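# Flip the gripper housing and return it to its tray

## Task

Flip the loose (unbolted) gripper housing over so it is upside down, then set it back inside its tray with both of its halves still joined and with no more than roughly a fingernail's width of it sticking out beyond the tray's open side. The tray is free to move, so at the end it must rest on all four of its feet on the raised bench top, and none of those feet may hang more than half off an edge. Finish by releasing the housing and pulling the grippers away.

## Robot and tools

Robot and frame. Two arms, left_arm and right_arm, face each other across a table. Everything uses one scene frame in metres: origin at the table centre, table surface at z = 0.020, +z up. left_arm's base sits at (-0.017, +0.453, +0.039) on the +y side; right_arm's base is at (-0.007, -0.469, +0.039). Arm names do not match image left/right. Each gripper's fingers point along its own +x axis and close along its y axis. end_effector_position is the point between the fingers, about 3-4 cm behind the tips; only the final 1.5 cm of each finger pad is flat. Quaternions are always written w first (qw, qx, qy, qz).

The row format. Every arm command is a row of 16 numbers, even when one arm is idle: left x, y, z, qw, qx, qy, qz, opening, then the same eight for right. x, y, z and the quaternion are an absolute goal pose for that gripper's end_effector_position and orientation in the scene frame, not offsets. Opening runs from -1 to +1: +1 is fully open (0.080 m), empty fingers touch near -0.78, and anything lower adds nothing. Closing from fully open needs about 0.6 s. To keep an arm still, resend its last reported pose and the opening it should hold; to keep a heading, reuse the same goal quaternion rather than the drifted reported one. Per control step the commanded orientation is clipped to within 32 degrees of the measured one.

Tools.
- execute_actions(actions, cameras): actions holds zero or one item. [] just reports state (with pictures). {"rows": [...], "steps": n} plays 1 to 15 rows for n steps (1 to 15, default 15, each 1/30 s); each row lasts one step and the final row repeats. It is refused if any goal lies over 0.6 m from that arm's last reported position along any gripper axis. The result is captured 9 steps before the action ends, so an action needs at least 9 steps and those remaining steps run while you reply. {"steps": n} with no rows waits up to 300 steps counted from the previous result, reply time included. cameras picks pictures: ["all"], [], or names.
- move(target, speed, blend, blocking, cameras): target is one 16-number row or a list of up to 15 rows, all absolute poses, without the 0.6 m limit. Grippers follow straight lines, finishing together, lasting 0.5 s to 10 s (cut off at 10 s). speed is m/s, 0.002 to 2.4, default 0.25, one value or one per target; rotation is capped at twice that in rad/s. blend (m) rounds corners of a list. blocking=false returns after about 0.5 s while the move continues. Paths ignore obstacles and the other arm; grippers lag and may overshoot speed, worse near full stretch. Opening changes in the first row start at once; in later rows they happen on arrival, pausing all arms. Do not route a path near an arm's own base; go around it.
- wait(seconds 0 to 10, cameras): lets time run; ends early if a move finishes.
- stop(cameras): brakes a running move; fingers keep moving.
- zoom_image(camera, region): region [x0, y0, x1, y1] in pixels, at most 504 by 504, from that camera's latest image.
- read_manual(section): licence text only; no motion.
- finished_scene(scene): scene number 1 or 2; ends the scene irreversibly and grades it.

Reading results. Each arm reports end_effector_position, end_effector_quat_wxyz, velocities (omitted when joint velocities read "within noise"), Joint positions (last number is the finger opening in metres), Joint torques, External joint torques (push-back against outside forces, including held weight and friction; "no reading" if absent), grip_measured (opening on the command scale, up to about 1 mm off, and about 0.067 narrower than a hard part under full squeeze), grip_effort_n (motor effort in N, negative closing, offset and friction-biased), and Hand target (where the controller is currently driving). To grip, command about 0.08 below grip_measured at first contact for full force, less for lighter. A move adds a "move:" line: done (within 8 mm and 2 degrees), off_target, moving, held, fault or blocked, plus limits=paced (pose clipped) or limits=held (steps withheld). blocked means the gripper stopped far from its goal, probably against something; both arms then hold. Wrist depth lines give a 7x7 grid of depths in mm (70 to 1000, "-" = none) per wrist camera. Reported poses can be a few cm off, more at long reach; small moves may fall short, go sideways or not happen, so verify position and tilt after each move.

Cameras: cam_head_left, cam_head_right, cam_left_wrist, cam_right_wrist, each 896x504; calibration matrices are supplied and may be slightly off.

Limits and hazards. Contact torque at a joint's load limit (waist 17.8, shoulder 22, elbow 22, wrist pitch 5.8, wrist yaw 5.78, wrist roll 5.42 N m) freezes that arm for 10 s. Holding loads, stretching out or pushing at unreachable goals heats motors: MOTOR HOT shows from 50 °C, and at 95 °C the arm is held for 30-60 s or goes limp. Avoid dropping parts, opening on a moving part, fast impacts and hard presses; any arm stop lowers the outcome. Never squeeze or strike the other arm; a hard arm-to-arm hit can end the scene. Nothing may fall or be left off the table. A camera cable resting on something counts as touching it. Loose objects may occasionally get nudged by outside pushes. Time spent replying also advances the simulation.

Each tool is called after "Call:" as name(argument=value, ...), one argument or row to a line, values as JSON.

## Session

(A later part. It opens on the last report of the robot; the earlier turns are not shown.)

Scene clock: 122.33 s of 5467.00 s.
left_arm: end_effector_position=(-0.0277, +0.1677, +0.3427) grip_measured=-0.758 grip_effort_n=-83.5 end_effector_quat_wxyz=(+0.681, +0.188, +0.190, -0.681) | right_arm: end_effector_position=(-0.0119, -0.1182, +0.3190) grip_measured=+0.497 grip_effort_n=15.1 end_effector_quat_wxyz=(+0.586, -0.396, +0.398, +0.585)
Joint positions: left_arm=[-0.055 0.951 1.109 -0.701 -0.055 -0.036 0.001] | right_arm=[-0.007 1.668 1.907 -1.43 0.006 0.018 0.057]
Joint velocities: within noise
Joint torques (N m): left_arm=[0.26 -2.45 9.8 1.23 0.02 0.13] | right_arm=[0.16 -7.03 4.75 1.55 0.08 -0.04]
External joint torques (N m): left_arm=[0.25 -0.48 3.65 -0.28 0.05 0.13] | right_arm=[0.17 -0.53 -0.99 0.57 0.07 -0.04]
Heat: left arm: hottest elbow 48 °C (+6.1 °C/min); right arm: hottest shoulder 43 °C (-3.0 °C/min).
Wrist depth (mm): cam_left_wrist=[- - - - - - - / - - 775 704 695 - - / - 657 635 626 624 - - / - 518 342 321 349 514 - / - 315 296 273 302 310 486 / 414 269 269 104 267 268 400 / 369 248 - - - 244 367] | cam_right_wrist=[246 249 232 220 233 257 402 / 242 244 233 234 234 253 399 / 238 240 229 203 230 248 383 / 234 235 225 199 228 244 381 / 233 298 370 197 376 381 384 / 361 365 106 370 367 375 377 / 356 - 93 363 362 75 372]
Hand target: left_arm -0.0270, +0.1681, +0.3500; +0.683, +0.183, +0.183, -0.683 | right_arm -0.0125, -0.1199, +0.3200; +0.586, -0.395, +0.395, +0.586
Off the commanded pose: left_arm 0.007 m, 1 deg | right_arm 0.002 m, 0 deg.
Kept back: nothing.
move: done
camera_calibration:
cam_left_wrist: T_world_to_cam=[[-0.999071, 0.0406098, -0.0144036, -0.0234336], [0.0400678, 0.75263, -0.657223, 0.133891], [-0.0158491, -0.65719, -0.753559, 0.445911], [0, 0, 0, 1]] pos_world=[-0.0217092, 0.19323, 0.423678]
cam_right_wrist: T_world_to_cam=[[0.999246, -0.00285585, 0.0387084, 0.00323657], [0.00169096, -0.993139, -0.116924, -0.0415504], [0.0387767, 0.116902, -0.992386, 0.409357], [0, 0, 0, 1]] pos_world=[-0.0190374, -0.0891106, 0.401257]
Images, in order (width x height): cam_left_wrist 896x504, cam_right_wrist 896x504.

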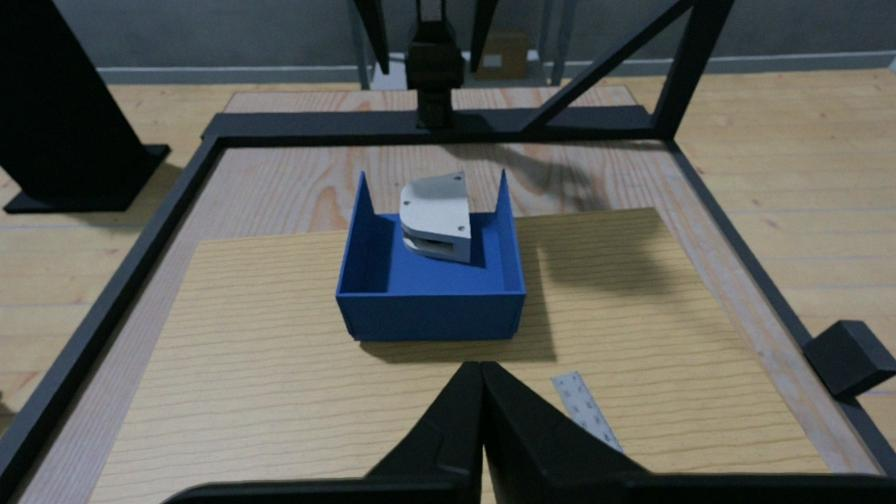

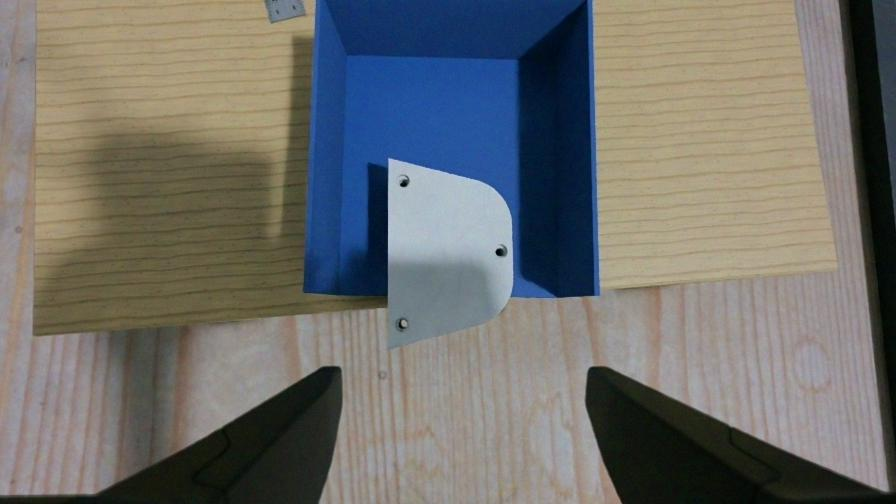

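Call:
move(
  target=[
    [-0.0270, 0.168, 0.35, 0.683,0.183,0.183,-0.683, -0.8, -0.012, -0.19, 0.28, 0.65, -0.28, 0.28, 0.65, 0.69],
    [-0.0270, 0.168, 0.35, 0.683,0.183,0.183,-0.683, -0.8, -0.0115, -0.20, 0.23, 0.5,0.5,0.5,0.5, 0.69],
    [-0.0270, 0.168, 0.35, 0.683,0.183,0.183,-0.683, -0.8, -0.0115, -0.18, 0.192, 0.0123,0.707,0.707,0.0123, 0.69],
  ],
  speed=[0.2,0.35,0.35],
)

Scene clock: 129.67 s of 5467.00 s.
left_arm: end_effector_position=(-0.0277, +0.1677, +0.3427) grip_measured=-0.758 grip_effort_n=-83.5 end_effector_quat_wxyz=(+0.681, +0.188, +0.190, -0.681) | right_arm: end_effector_position=(-0.0118, -0.1790, +0.1950) grip_measured=+0.687 grip_effort_n=13.7 end_effector_quat_wxyz=(+0.012, +0.707, +0.707, +0.017)
Joint positions: left_arm=[-0.055 0.951 1.109 -0.701 -0.055 -0.036 0.001] | right_arm=[0.01 1.09 0.037 1.06 0.033 3.101 0.066]
Joint velocities: within noise
Joint torques (N m): left_arm=[0.44 -2.44 9.77 1.27 0.08 0.19] | right_arm=[-0.22 -1.46 4.36 2.52 -0.02 0.12]
External joint torques (N m): left_arm=[0.43 -0.45 3.59 -0.25 0.11 0.18] | right_arm=[-0.23 0.43 -1.08 0.83 -0.02 0.12]
Heat: left arm: hottest elbow 48 °C (+4.0 °C/min); right arm: hottest shoulder 42 °C (-4.0 °C/min).
Wrist depth (mm): cam_left_wrist=[- - - 536 - - - / - - 704 446 696 - - / - 646 635 586 627 - - / - 510 341 321 347 516 - / - 314 296 274 301 311 490 / 412 270 270 104 267 267 402 / 370 246 - - - 244 365] | cam_right_wrist=[176 228 441 620 515 290 187 / 161 161 159 157 156 154 153 / - 168 164 163 160 159 157 / - - 196 170 177 - - / - - - 169 - - - / - - - 509 - - - / - 72 - - - 87 -]
Hand target: left_arm -0.0270, +0.1681, +0.3500; +0.683, +0.183, +0.183, -0.683 | right_arm -0.0115, -0.1801, +0.1920; +0.012, +0.707, +0.707, +0.012
Off the commanded pose: left_arm 0.007 m, 1 deg | right_arm 0.003 m, 0 deg.
Kept back: nothing.
move: done
camera_calibration:
cam_left_wrist: T_world_to_cam=[[-0.999071, 0.0406098, -0.0144036, -0.0234336], [0.0400678, 0.75263, -0.657223, 0.133891], [-0.0158491, -0.65719, -0.753559, 0.445911], [0, 0, 0, 1]] pos_world=[-0.0217092, 0.19323, 0.423678]
cam_right_wrist: T_world_to_cam=[[-0.997804, -0.0371517, -0.0548446, -0.00372927], [-0.0430151, -0.26625, 0.962944, -0.197356], [-0.0503773, 0.963188, 0.264067, 0.198905], [0, 0, 0, 1]] pos_world=[-0.00219009, -0.244267, 0.137314]

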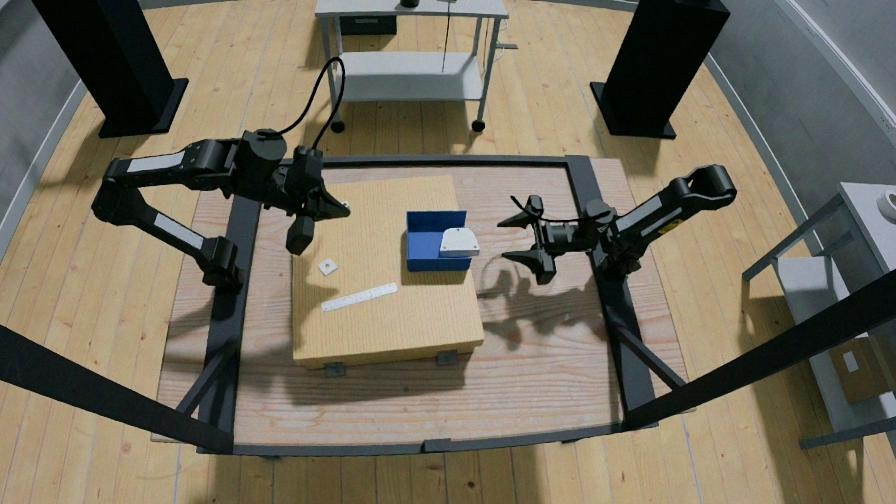

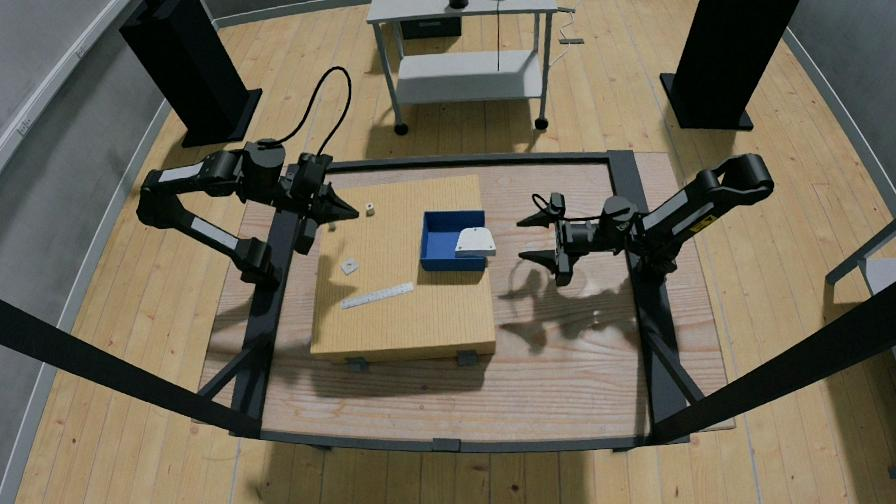

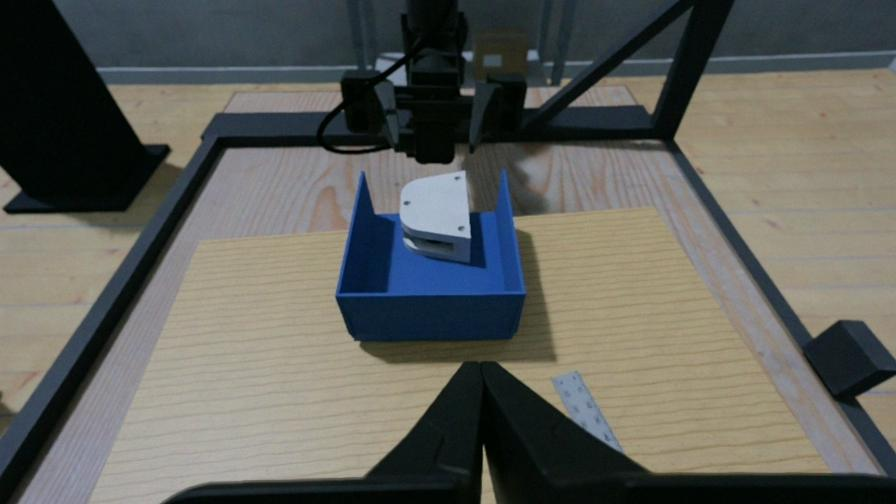

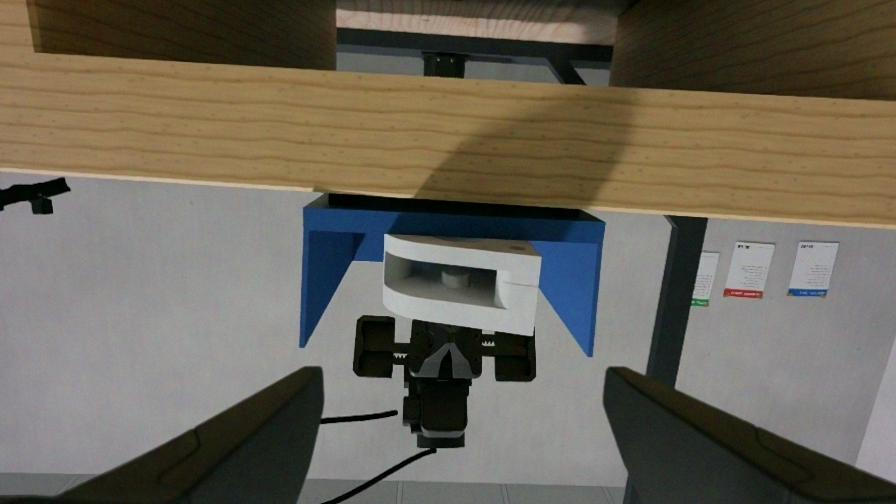

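Call:
move(
  target=[
    [-0.0270, 0.168, 0.35, 0.683,0.183,0.183,-0.683, -0.8, -0.0117, -0.175, 0.187, 0.0123,0.707,0.707,0.0123, 0.69],
    [-0.0270, 0.168, 0.35, 0.683,0.183,0.183,-0.683, -0.8, -0.0117, -0.125, 0.188, 0.0123,0.707,0.707,0.0123, 0.69],
  ],
  speed=0.08,
  cameras=["cam_right_wrist","cam_left_wrist"],
)

Call:
zoom_image(
  camera="cam_left_wrist",
  region=[330, 130, 530, 310],
)

Scene clock: 131.80 s of 5467.00 s.
left_arm: end_effector_position=(-0.0277, +0.1677, +0.3427) grip_measured=-0.758 grip_effort_n=-83.5 end_effector_quat_wxyz=(+0.681, +0.188, +0.190, -0.681) | right_arm: end_effector_position=(-0.0124, -0.1273, +0.1865) grip_measured=+0.687 grip_effort_n=14.7 end_effector_quat_wxyz=(+0.016, +0.706, +0.707, +0.012)
Joint positions: left_arm=[-0.055 0.951 1.109 -0.701 -0.055 -0.036 0.001] | right_arm=[0.003 1.479 0.197 1.277 0.025 3.102 0.066]
Joint velocities: within noise
Joint torques (N m): left_arm=[0.34 -2.42 9.78 1.26 0.03 0.18] | right_arm=[-0.33 -2.92 5.06 2.53 -0.02 0.13]
External joint torques (N m): left_arm=[0.33 -0.5 3.61 -0.27 0.05 0.18] | right_arm=[-0.32 0.87 0.57 0.83 -0.02 0.14]
Heat: left arm: hottest elbow 48 °C (+4.0 °C/min); right arm: hottest shoulder 42 °C (-4.0 °C/min).
Wrist depth (mm): cam_left_wrist=[- - - 490 - - - / - - 766 411 695 - - / - 655 612 371 632 - - / - 514 338 322 350 516 - / - 313 295 273 302 310 486 / 411 270 268 104 266 268 401 / 371 247 - - - 244 365] | cam_right_wrist=[178 236 431 541 497 299 191 / 112 111 110 109 108 252 180 / 115 114 113 112 110 109 108 / - 118 117 116 114 113 112 / - - 120 120 123 680 - / - - 97 121 107 - - / - 72 438 447 110 87 -]
Hand target: left_arm -0.0270, +0.1681, +0.3500; +0.683, +0.183, +0.183, -0.683 | right_arm -0.0118, -0.1250, +0.1880; +0.012, +0.707, +0.707, +0.012
Off the commanded pose: left_arm 0.007 m, 1 deg | right_arm 0.003 m, 0 deg.
Kept back: nothing.
move: done
camera_calibration:
cam_left_wrist: T_world_to_cam=[[-0.999071, 0.0406098, -0.0144036, -0.0234336], [0.0400678, 0.75263, -0.657223, 0.133891], [-0.0158491, -0.65719, -0.753559, 0.445911], [0, 0, 0, 1]] pos_world=[-0.0217092, 0.19323, 0.423678]
cam_right_wrist: T_world_to_cam=[[-0.997783, -0.0389587, -0.0539589, -0.00321087], [-0.0423104, -0.254511, 0.966144, -0.174592], [-0.0513728, 0.966285, 0.252298, 0.153785], [0, 0, 0, 1]] pos_world=[-0.00269045, -0.193161, 0.129708]
Images, in order (width x height): cam_left_wrist 896x504, cam_right_wrist 896x504.

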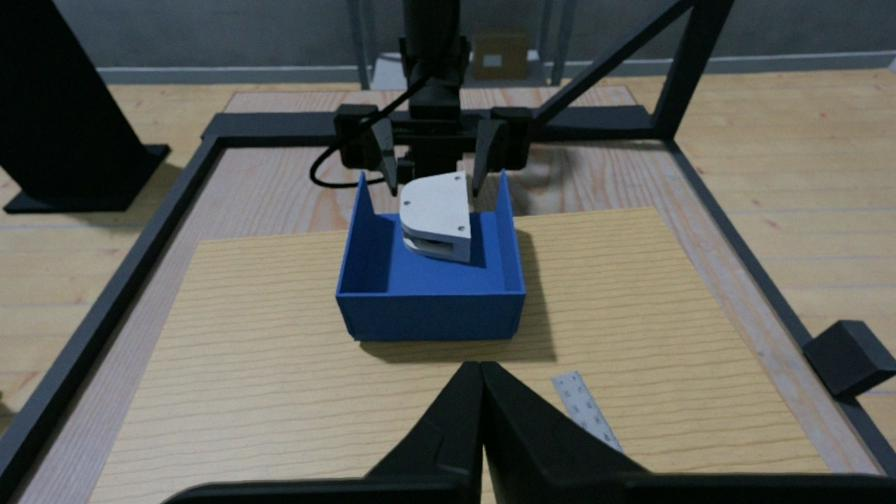

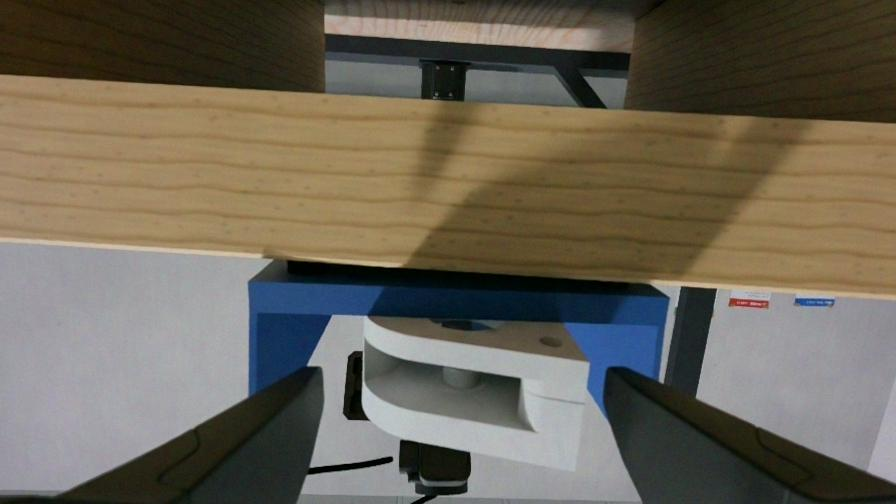

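Scaled by 2.520 from the camera's 896x504 image, which has a finer 1280x720 frame.

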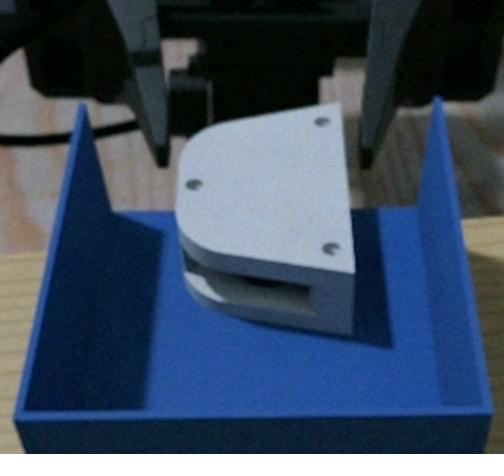

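Call:
zoom_image(
  camera="cam_right_wrist",
  region=[240, 250, 700, 504],
)

Scaled by 1.096 from the camera's 896x504 image, which has a finer 1280x720 frame.

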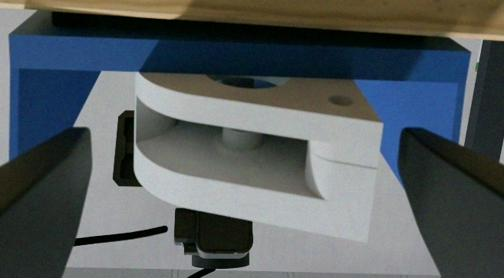

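Call:
move(
  target=[
    [-0.0270, 0.168, 0.35, 0.683,0.183,0.183,-0.683, -0.8, -0.0117, -0.120, 0.186, 0.0123,0.707,0.707,0.0123, 0.69],
    [-0.0270, 0.168, 0.35, 0.683,0.183,0.183,-0.683, -0.8, -0.0117, -0.098, 0.186, 0.0123,0.707,0.707,0.0123, 0.69],
  ],
  speed=0.06,
  cameras=["cam_right_wrist","cam_left_wrist"],
)

Call:
zoom_image(
  camera="cam_left_wrist",
  region=[330, 130, 530, 310],
)

Scene clock: 134.10 s of 5467.00 s.
left_arm: end_effector_position=(-0.0277, +0.1677, +0.3427) grip_measured=-0.758 grip_effort_n=-83.5 end_effector_quat_wxyz=(+0.681, +0.188, +0.190, -0.681) | right_arm: end_effector_position=(-0.0123, -0.1003, +0.1855) grip_measured=+0.687 grip_effort_n=14.2 end_effector_quat_wxyz=(+0.015, +0.707, +0.707, +0.013)
Joint positions: left_arm=[-0.055 0.951 1.109 -0.701 -0.055 -0.036 0.001] | right_arm=[0 1.599 0.296 1.3 0.022 3.102 0.066]
Joint velocities: within noise
Joint torques (N m): left_arm=[0.17 -2.35 9.54 1.27 -0.02 0.16] | right_arm=[-0.33 -3.64 5.1 2.47 -0.02 0.12]
External joint torques (N m): left_arm=[0.17 -0.44 3.46 -0.22 0 0.16] | right_arm=[-0.33 0.96 0.7 0.77 -0.02 0.13]
Heat: left arm: hottest elbow 49 °C (+4.1 °C/min); right arm: hottest shoulder 41 °C (-6.1 °C/min).
Wrist depth (mm): cam_left_wrist=[- - - 458 - - - / - - 773 486 699 - - / - 655 593 359 625 - - / - 510 340 320 348 519 - / - 312 296 274 303 308 483 / 413 270 269 104 266 267 403 / 373 247 - - - 244 368] | cam_right_wrist=[176 232 434 526 499 302 195 / 85 84 84 83 82 257 167 / 87 87 85 84 84 83 82 / - 90 89 88 86 86 85 / - 92 93 95 95 89 88 / - 93 93 89 93 99 - / - 72 92 94 80 87 -]
Hand target: left_arm -0.0270, +0.1681, +0.3500; +0.683, +0.183, +0.183, -0.683 | right_arm -0.0117, -0.0980, +0.1860; +0.012, +0.707, +0.707, +0.012
Off the commanded pose: left_arm 0.007 m, 1 deg | right_arm 0.002 m, 0 deg.
Kept back: nothing.
move: done
camera_calibration:
cam_left_wrist: T_world_to_cam=[[-0.999071, 0.0406098, -0.0144036, -0.0234336], [0.0400678, 0.75263, -0.657223, 0.133891], [-0.0158491, -0.65719, -0.753559, 0.445911], [0, 0, 0, 1]] pos_world=[-0.0217092, 0.19323, 0.423678]
cam_right_wrist: T_world_to_cam=[[-0.997799, -0.0384022, -0.0540533, -0.00211508], [-0.0424073, -0.257077, 0.96546, -0.166876], [-0.0509716, 0.965628, 0.254882, 0.127462], [0, 0, 0, 1]] pos_world=[-0.00269022, -0.166062, 0.12851]
Images, in order (width x height): cam_left_wrist 896x504, cam_right_wrist 896x504.

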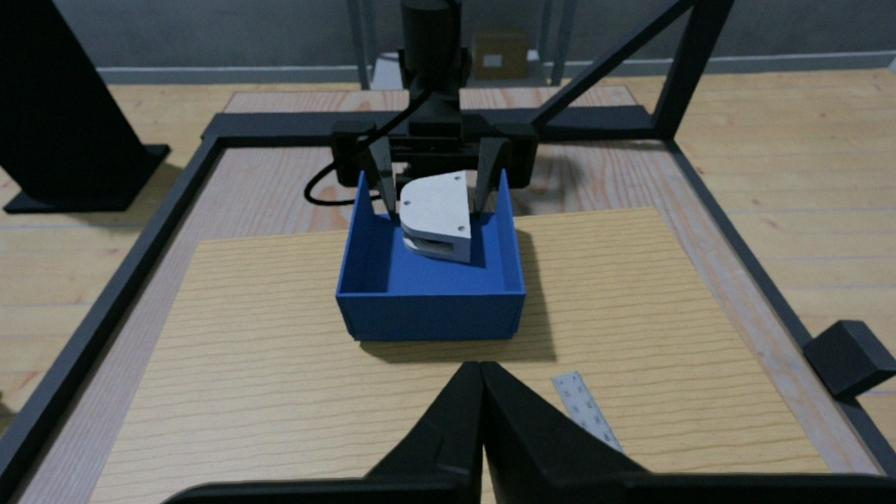

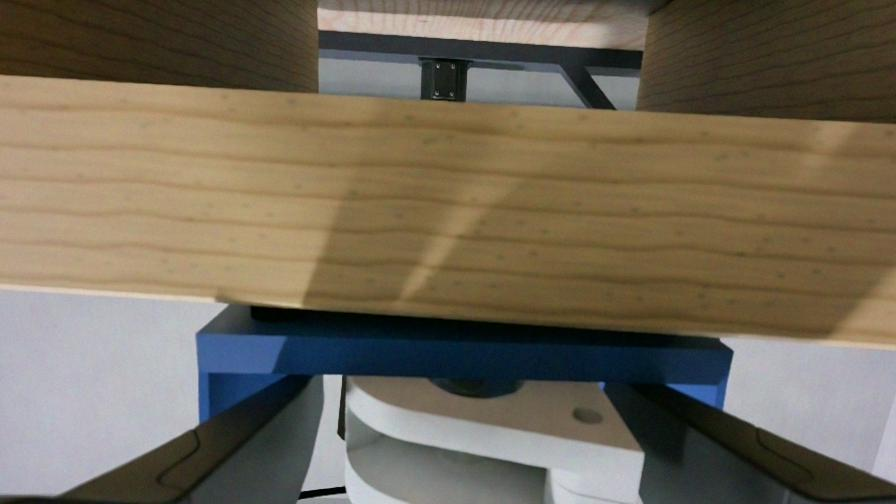

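Scaled by 2.520 from the camera's 896x504 image, which has a finer 1280x720 frame.

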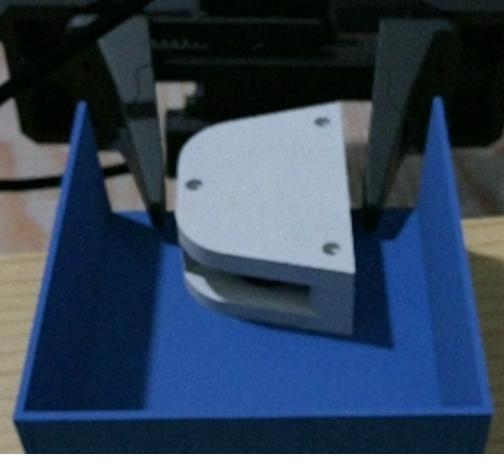

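Call:
move(
  target=[-0.0270, 0.168, 0.35, 0.683,0.183,0.183,-0.683, -0.8, -0.0123, -0.0985, 0.1865, 0.0123,0.707,0.707,0.0123, 0.28],
  speed=0.05,
  cameras=["cam_right_wrist","cam_left_wrist"],
)

Call:
zoom_image(
  camera="cam_left_wrist",
  region=[330, 130, 530, 310],
)

Scene clock: 135.20 s of 5467.00 s.
left_arm: end_effector_position=(-0.0277, +0.1677, +0.3427) grip_measured=-0.758 grip_effort_n=-83.5 end_effector_quat_wxyz=(+0.681, +0.188, +0.190, -0.681) | right_arm: end_effector_position=(-0.0124, -0.1002, +0.1855) grip_measured=+0.336 grip_effort_n=-83.5 end_effector_quat_wxyz=(+0.015, +0.706, +0.707, +0.013)
Joint positions: left_arm=[-0.055 0.951 1.109 -0.701 -0.055 -0.036 0.001] | right_arm=[0 1.599 0.296 1.3 0.022 3.102 0.05]
Joint velocities: within noise
Joint torques (N m): left_arm=[0.14 -2.48 9.82 1.22 0.03 0.17] | right_arm=[-0.03 -4.1 4.86 2.19 0.1 0.11]
External joint torques (N m): left_arm=[0.15 -0.55 3.71 -0.27 0.05 0.16] | right_arm=[-0.04 0.48 0.47 0.5 0.1 0.12]
Heat: left arm: hottest elbow 49 °C (+4.1 °C/min); right arm: hottest shoulder 41 °C (-6.1 °C/min).
Wrist depth (mm): cam_left_wrist=[- - - 456 - - - / - - 775 488 698 - - / - 648 587 364 623 - - / - 511 341 321 346 517 - / - 313 297 274 302 308 490 / 413 269 268 104 267 268 402 / 370 246 - - - 244 370] | cam_right_wrist=[176 234 432 526 498 302 194 / 85 84 83 82 82 256 167 / 87 86 85 84 83 82 82 / - 89 89 87 86 85 84 / - - 93 94 91 89 87 / - 97 93 86 91 104 - / - - 85 94 80 - -]
Hand target: left_arm -0.0270, +0.1681, +0.3500; +0.683, +0.183, +0.183, -0.683 | right_arm -0.0123, -0.0985, +0.1865; +0.012, +0.707, +0.707, +0.012
Off the commanded pose: left_arm 0.007 m, 1 deg | right_arm 0.002 m, 0 deg.
Kept back: nothing.
move: done
camera_calibration:
cam_left_wrist: T_world_to_cam=[[-0.999071, 0.0406098, -0.0144036, -0.0234336], [0.0400678, 0.75263, -0.657223, 0.133891], [-0.0158491, -0.65719, -0.753559, 0.445911], [0, 0, 0, 1]] pos_world=[-0.0217092, 0.19323, 0.423678]
cam_right_wrist: T_world_to_cam=[[-0.997805, -0.038819, -0.0536491, -0.00233213], [-0.0419088, -0.257096, 0.965477, -0.166859], [-0.0512718, 0.965606, 0.254904, 0.127354], [0, 0, 0, 1]] pos_world=[-0.0027902, -0.165962, 0.12851]
Images, in order (width x height): cam_left_wrist 896x504, cam_right_wrist 896x504.

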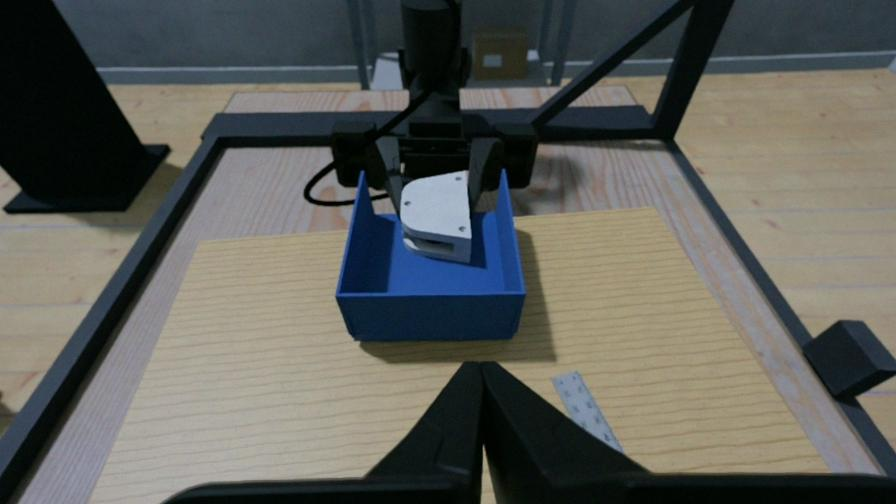

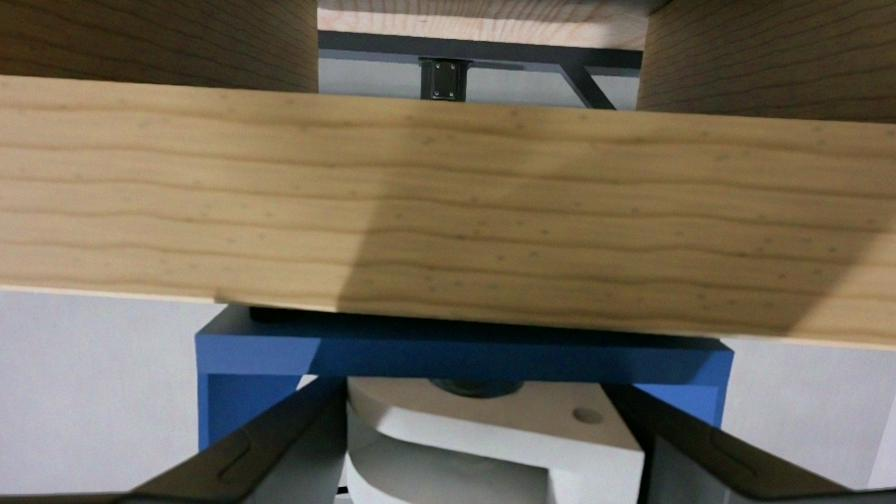

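Scaled by 2.520 from the camera's 896x504 image, which has a finer 1280x720 frame.

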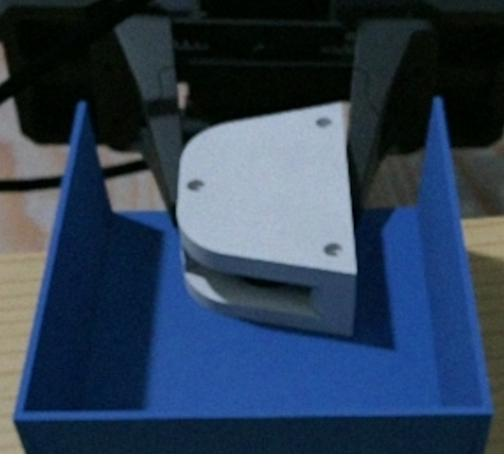

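Call:
move(
  target=[
    [-0.0270, 0.168, 0.35, 0.683,0.183,0.183,-0.683, -0.8, -0.0123, -0.0995, 0.205, 0.0123,0.707,0.707,0.0123, 0.25],
    [-0.0270, 0.168, 0.35, 0.683,0.183,0.183,-0.683, -0.8, -0.0123, -0.105, 0.23, 0.0123,0.707,0.707,0.0123, 0.25],
  ],
  speed=0.06,
  cameras=["cam_right_wrist","cam_left_wrist"],
)

Call:
zoom_image(
  camera="cam_left_wrist",
  region=[330, 100, 550, 300],
)

Scene clock: 136.80 s of 5467.00 s.
left_arm: end_effector_position=(-0.0277, +0.1677, +0.3427) grip_measured=-0.758 grip_effort_n=-83.5 end_effector_quat_wxyz=(+0.681, +0.188, +0.190, -0.681) | right_arm: end_effector_position=(-0.0123, -0.1059, +0.2220) grip_measured=+0.336 grip_effort_n=-83.5 end_effector_quat_wxyz=(+0.021, +0.706, +0.708, +0.006)
Joint positions: left_arm=[-0.055 0.951 1.109 -0.701 -0.055 -0.036 0.001] | right_arm=[0 1.346 0.349 0.976 0.022 3.103 0.05]
Joint velocities: within noise
Joint torques (N m): left_arm=[0.16 -2.49 9.59 1.24 0.06 0.19] | right_arm=[0.03 -4.92 6.46 2.35 0.11 0.1]
External joint torques (N m): left_arm=[0.18 -0.56 3.4 -0.3 0.07 0.19] | right_arm=[0.02 -0.92 0.76 0.65 0.12 0.1]
Heat: left arm: hottest elbow 49 °C (+4.0 °C/min); right arm: hottest shoulder 41 °C (-7.0 °C/min).
Wrist depth (mm): cam_left_wrist=[- - - 461 - - - / - - 389 373 694 - - / - 657 612 314 622 - - / - 509 340 333 348 512 - / - 313 296 275 301 310 489 / 416 270 269 104 267 267 405 / 371 246 - - - 245 367] | cam_right_wrist=[88 87 86 85 84 84 82 / - 90 89 88 87 86 85 / - - 123 93 94 107 - / - 102 198 220 198 124 - / - 106 151 122 137 124 - / - - 93 86 91 - - / - - 85 94 80 - -]
Hand target: left_arm -0.0270, +0.1681, +0.3500; +0.683, +0.183, +0.183, -0.683 | right_arm -0.0123, -0.1051, +0.2300; +0.012, +0.707, +0.707, +0.012
Off the commanded pose: left_arm 0.007 m, 1 deg | right_arm 0.008 m, 1 deg.
Kept back: nothing.
move: done
camera_calibration:
cam_left_wrist: T_world_to_cam=[[-0.999071, 0.0406098, -0.0144036, -0.0234336], [0.0400678, 0.75263, -0.657223, 0.133891], [-0.0158491, -0.65719, -0.753559, 0.445911], [0, 0, 0, 1]] pos_world=[-0.0217092, 0.19323, 0.423678]
cam_right_wrist: T_world_to_cam=[[-0.997823, -0.0397853, -0.0525974, -0.000815391], [-0.0416076, -0.239009, 0.970125, -0.202636], [-0.0511679, 0.970202, 0.236833, 0.128104], [0, 0, 0, 1]] pos_world=[-0.00268999, -0.172751, 0.1662]
Images, in order (width x height): cam_left_wrist 896x504, cam_right_wrist 896x504.

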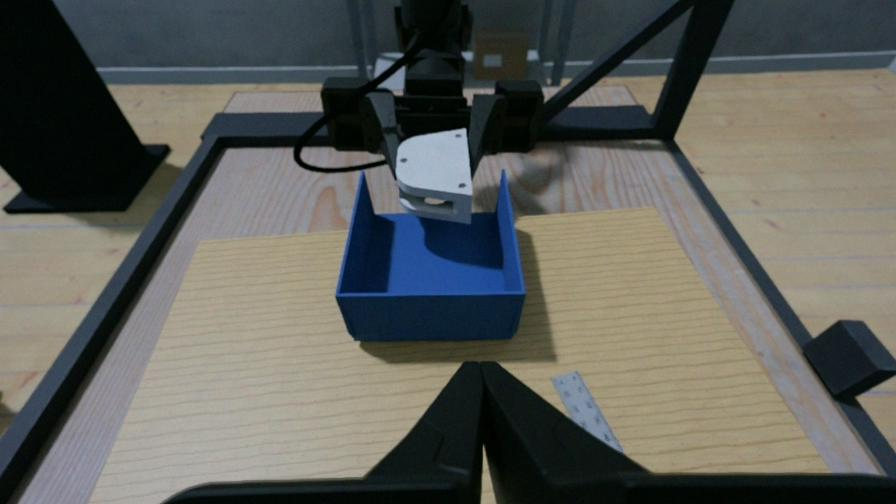

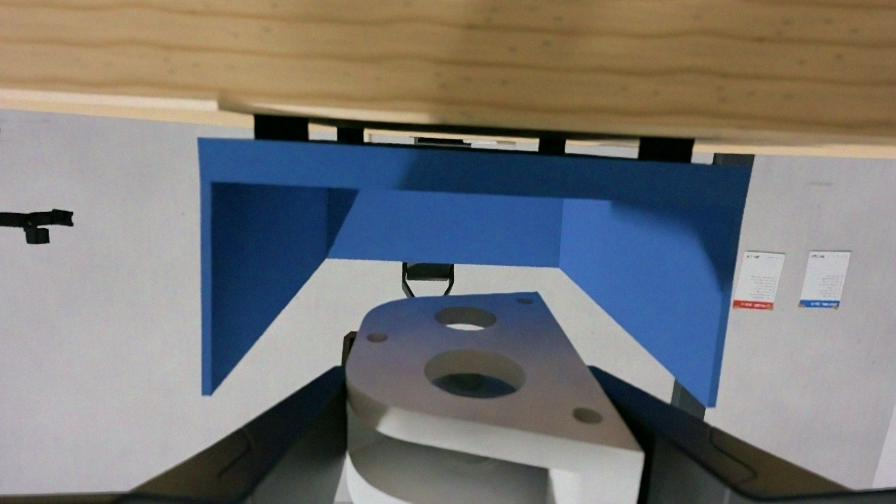

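Scaled by 2.291 from the camera's 896x504 image, which has a finer 1280x720 frame.

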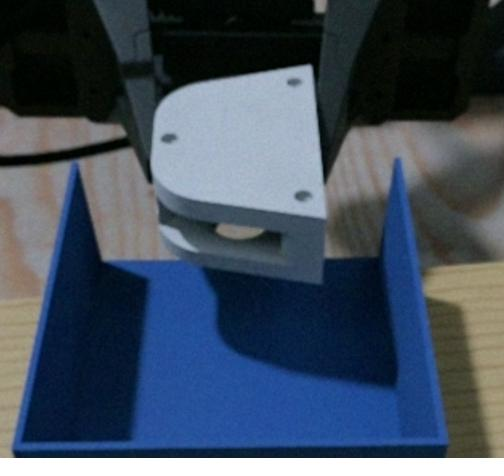

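Call:
move(
  target=[
    [-0.0270, 0.168, 0.35, 0.683,0.183,0.183,-0.683, -0.8, -0.0123, -0.12, 0.265, 0.0123,0.707,0.707,0.0123, 0.25],
    [-0.0270, 0.168, 0.35, 0.683,0.183,0.183,-0.683, -0.8, -0.0123, -0.19, 0.265, 0.0123,0.707,0.707,0.0123, 0.25],
    [-0.0270, 0.168, 0.35, 0.683,0.183,0.183,-0.683, -0.8, -0.0123, -0.19, 0.265, 0.5,0.5,0.5,0.5, 0.25],
    [-0.0270, 0.168, 0.35, 0.683,0.183,0.183,-0.683, -0.8, -0.0123, -0.19, 0.265, 0.707,-0.0117,-0.0117,0.707, 0.25],
  ],
  speed=[0.1,0.1,0.5,0.5],
)

Call:
zoom_image(
  camera="cam_left_wrist",
  region=[330, 50, 570, 300],
)

Scene clock: 143.27 s of 5467.00 s.
left_arm: end_effector_position=(-0.0277, +0.1677, +0.3427) grip_measured=-0.758 grip_effort_n=-83.5 end_effector_quat_wxyz=(+0.681, +0.188, +0.190, -0.681) | right_arm: end_effector_position=(-0.0119, -0.1888, +0.2658) grip_measured=+0.336 grip_effort_n=-83.5 end_effector_quat_wxyz=(+0.707, -0.011, -0.009, +0.707)
Joint positions: left_arm=[-0.055 0.951 1.109 -0.701 -0.055 -0.036 0.001] | right_arm=[0.015 0.667 0.27 0.394 0.039 -0.028 0.05]
Joint velocities: within noise
Joint torques (N m): left_arm=[0.06 -2.64 9.74 1.26 0.02 0.22] | right_arm=[0.18 -1.79 5.85 2.41 0.09 -0.15]
External joint torques (N m): left_arm=[0.06 -0.75 3.64 -0.25 0.04 0.21] | right_arm=[0.17 -0.82 -1.11 0.74 0.09 -0.15]
Heat: left arm: hottest elbow 49 °C (+3.0 °C/min); right arm: hottest shoulder 40 °C (-8.1 °C/min).
Wrist depth (mm): cam_left_wrist=[- - - 390 - - - / - - 764 681 692 - - / - 646 641 637 617 - - / - 512 340 332 350 512 - / - 312 297 274 303 312 490 / 414 271 268 104 267 266 400 / 370 246 - - - 244 366] | cam_right_wrist=[- - - 431 - - - / - - - 441 - - - / - - - - - - - / - 704 - 706 - - - / - 383 386 123 387 - - / - 299 93 86 92 327 - / 235 - 85 94 80 - -]
Hand target: left_arm -0.0270, +0.1681, +0.3500; +0.683, +0.183, +0.183, -0.683 | right_arm -0.0123, -0.1900, +0.2649; +0.707, -0.012, -0.012, +0.707
Off the commanded pose: left_arm 0.007 m, 1 deg | right_arm 0.002 m, 0 deg.
Kept back: nothing.
move: done
camera_calibration:
cam_left_wrist: T_world_to_cam=[[-0.999071, 0.0406098, -0.0144036, -0.0234336], [0.0400678, 0.75263, -0.657223, 0.133891], [-0.0158491, -0.65719, -0.753559, 0.445911], [0, 0, 0, 1]] pos_world=[-0.0217092, 0.19323, 0.423678]
cam_right_wrist: T_world_to_cam=[[0.998342, -0.0381444, 0.0431096, -0.00275308], [0.0316265, -0.26227, -0.964476, 0.245767], [0.0480957, 0.96424, -0.260629, 0.330434], [0, 0, 0, 1]] pos_world=[-0.0209167, -0.254265, 0.323275]

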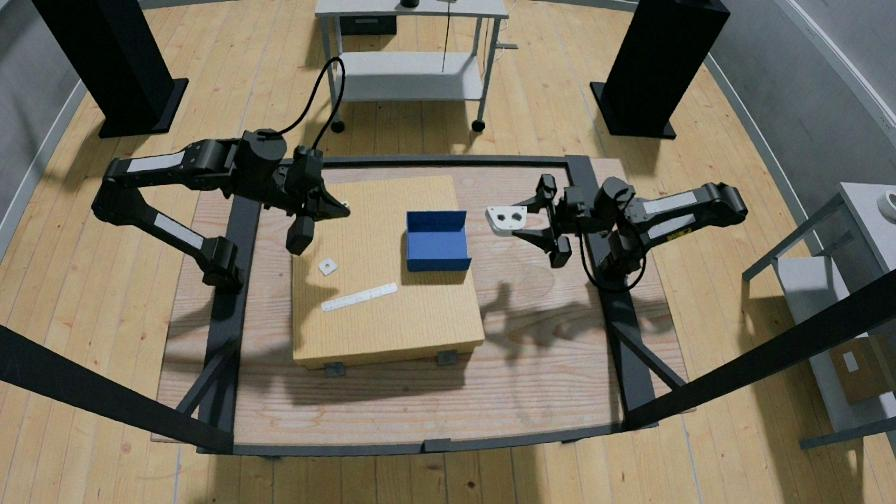

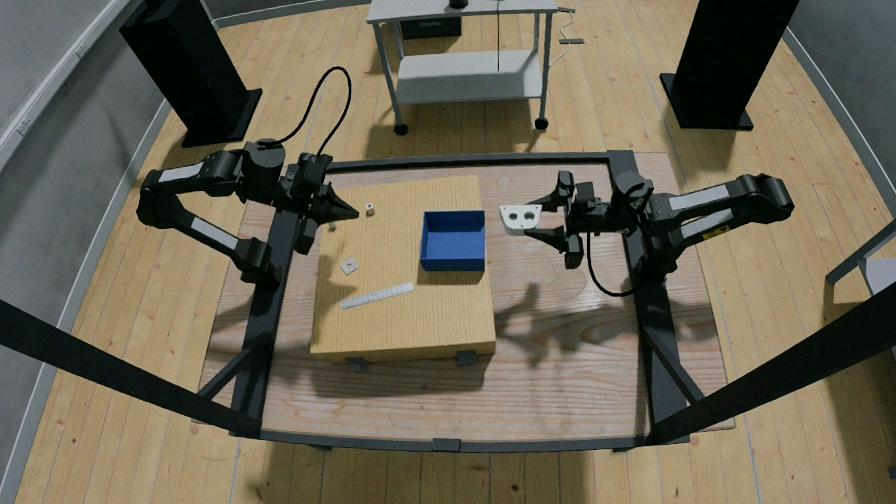

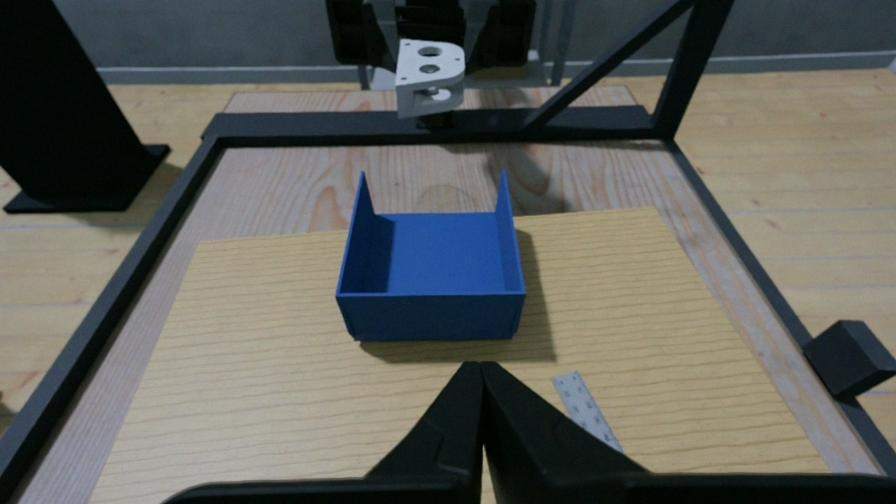

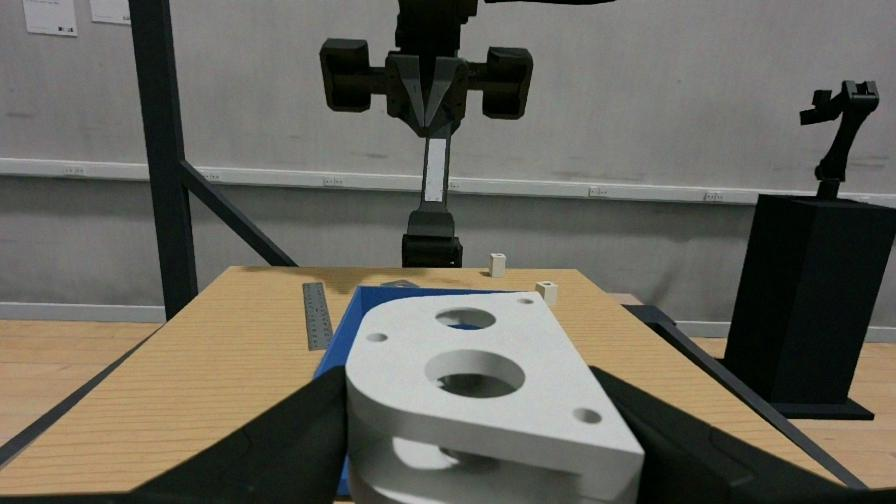

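Scaled by 2.016 from the camera's 896x504 image, which has a finer 1280x720 frame.

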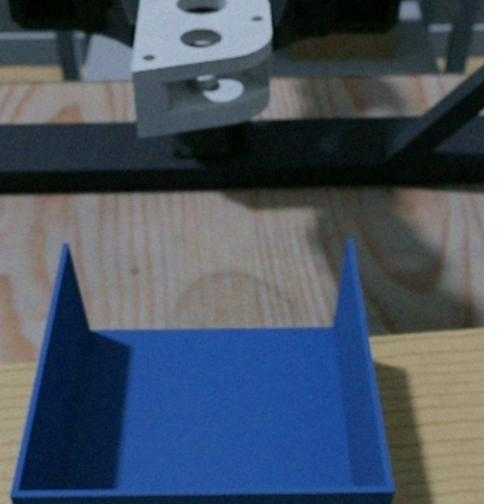

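Call:
move(
  target=[
    [-0.0270, 0.168, 0.35, 0.683,0.183,0.183,-0.683, -0.8, -0.0123, -0.14, 0.255, 0.707,-0.0117,-0.0117,0.707, 0.25],
    [-0.0270, 0.168, 0.35, 0.683,0.183,0.183,-0.683, -0.8, -0.0123, -0.1, 0.235, 0.707,-0.0117,-0.0117,0.707, 0.25],
    [-0.0270, 0.168, 0.35, 0.683,0.183,0.183,-0.683, -0.8, -0.0123, -0.0995, 0.196, 0.707,-0.0117,-0.0117,0.707, 0.25],
  ],
  speed=[0.1,0.08,0.06],
  cameras=["cam_right_wrist","cam_left_wrist"],
)

Call:
zoom_image(
  camera="cam_left_wrist",
  region=[330, 100, 550, 300],
)

Scene clock: 146.10 s of 5467.00 s.
left_arm: end_effector_position=(-0.0277, +0.1677, +0.3427) grip_measured=-0.758 grip_effort_n=-83.5 end_effector_quat_wxyz=(+0.681, +0.188, +0.190, -0.681) | right_arm: end_effector_position=(-0.0129, -0.0989, +0.1993) grip_measured=+0.336 grip_effort_n=-83.5 end_effector_quat_wxyz=(+0.707, -0.008, -0.013, +0.707)
Joint positions: left_arm=[-0.055 0.951 1.109 -0.701 -0.055 -0.036 0.001] | right_arm=[0.003 1.532 0.318 1.221 0.026 -0.029 0.05]
Joint velocities: within noise
Joint torques (N m): left_arm=[0.26 -2.53 9.8 1.28 0.06 0.19] | right_arm=[-0.31 -3.59 4.06 2.55 -0.06 -0.14]
External joint torques (N m): left_arm=[0.25 -0.59 3.66 -0.22 0.08 0.19] | right_arm=[-0.31 0.82 -0.65 0.89 -0.06 -0.14]
Heat: left arm: hottest elbow 49 °C (+3.0 °C/min); right arm: hottest shoulder 40 °C (-7.1 °C/min).
Wrist depth (mm): cam_left_wrist=[- - - 376 - - - / - - 761 385 691 - - / - 656 606 359 626 - - / - 509 341 320 349 518 - / - 311 296 273 304 309 484 / 414 269 269 104 267 267 403 / 370 246 - - - 244 367] | cam_right_wrist=[- - - 677 - - - / - - - - - - - / - - - - - - - / - 336 208 211 210 - - / 214 104 141 123 150 127 - / 161 114 93 86 92 108 185 / 135 - 85 94 80 - 150]
Hand target: left_arm -0.0270, +0.1681, +0.3500; +0.683, +0.183, +0.183, -0.683 | right_arm -0.0124, -0.0995, +0.1961; +0.707, -0.012, -0.012, +0.707
Off the commanded pose: left_arm 0.007 m, 1 deg | right_arm 0.003 m, 0 deg.
Kept back: nothing.
move: done
camera_calibration:
cam_left_wrist: T_world_to_cam=[[-0.999071, 0.0406098, -0.0144036, -0.0234336], [0.0400678, 0.75263, -0.657223, 0.133891], [-0.0158491, -0.65719, -0.753559, 0.445911], [0, 0, 0, 1]] pos_world=[-0.0217092, 0.19323, 0.423678]
cam_right_wrist: T_world_to_cam=[[0.998367, -0.0374178, 0.0431744, 0.00465271], [0.0323336, -0.252979, -0.966931, 0.20659], [0.0471026, 0.966748, -0.251356, 0.224873], [0, 0, 0, 1]] pos_world=[-0.021917, -0.164958, 0.256081]
Images, in order (width x height): cam_left_wrist 896x504, cam_right_wrist 896x504.

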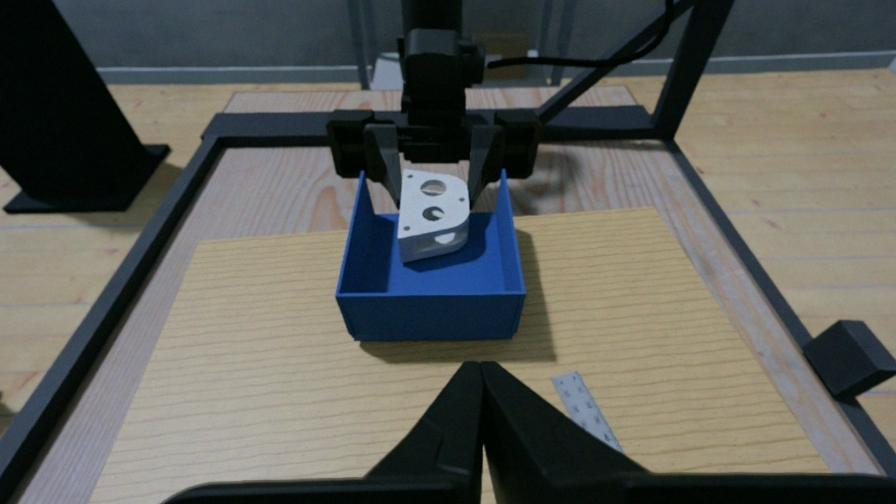

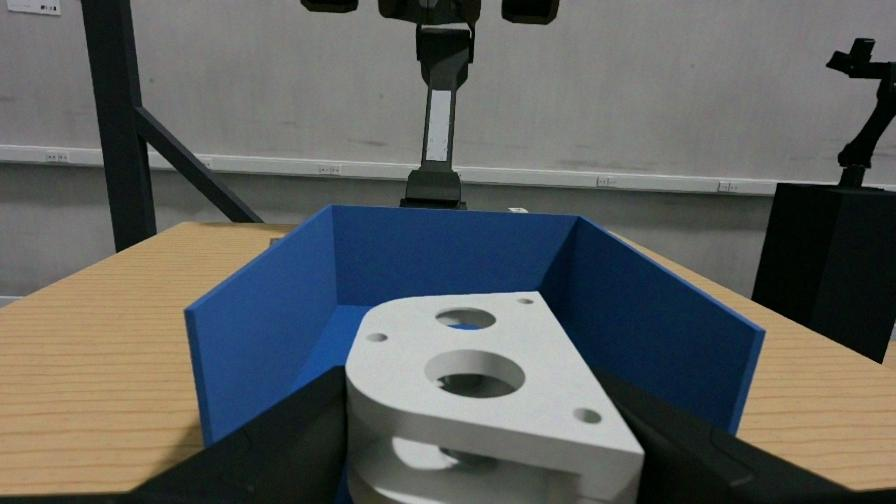

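Scaled by 2.291 from the camera's 896x504 image, which has a finer 1280x720 frame.

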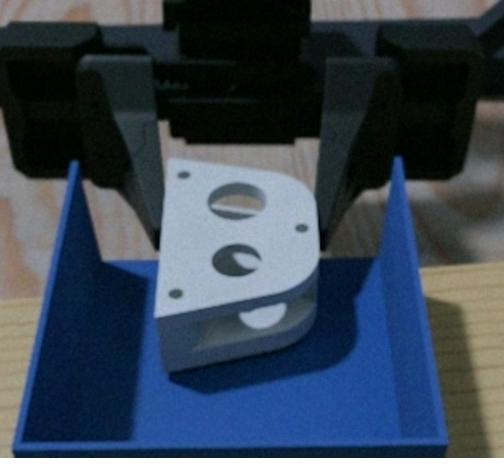

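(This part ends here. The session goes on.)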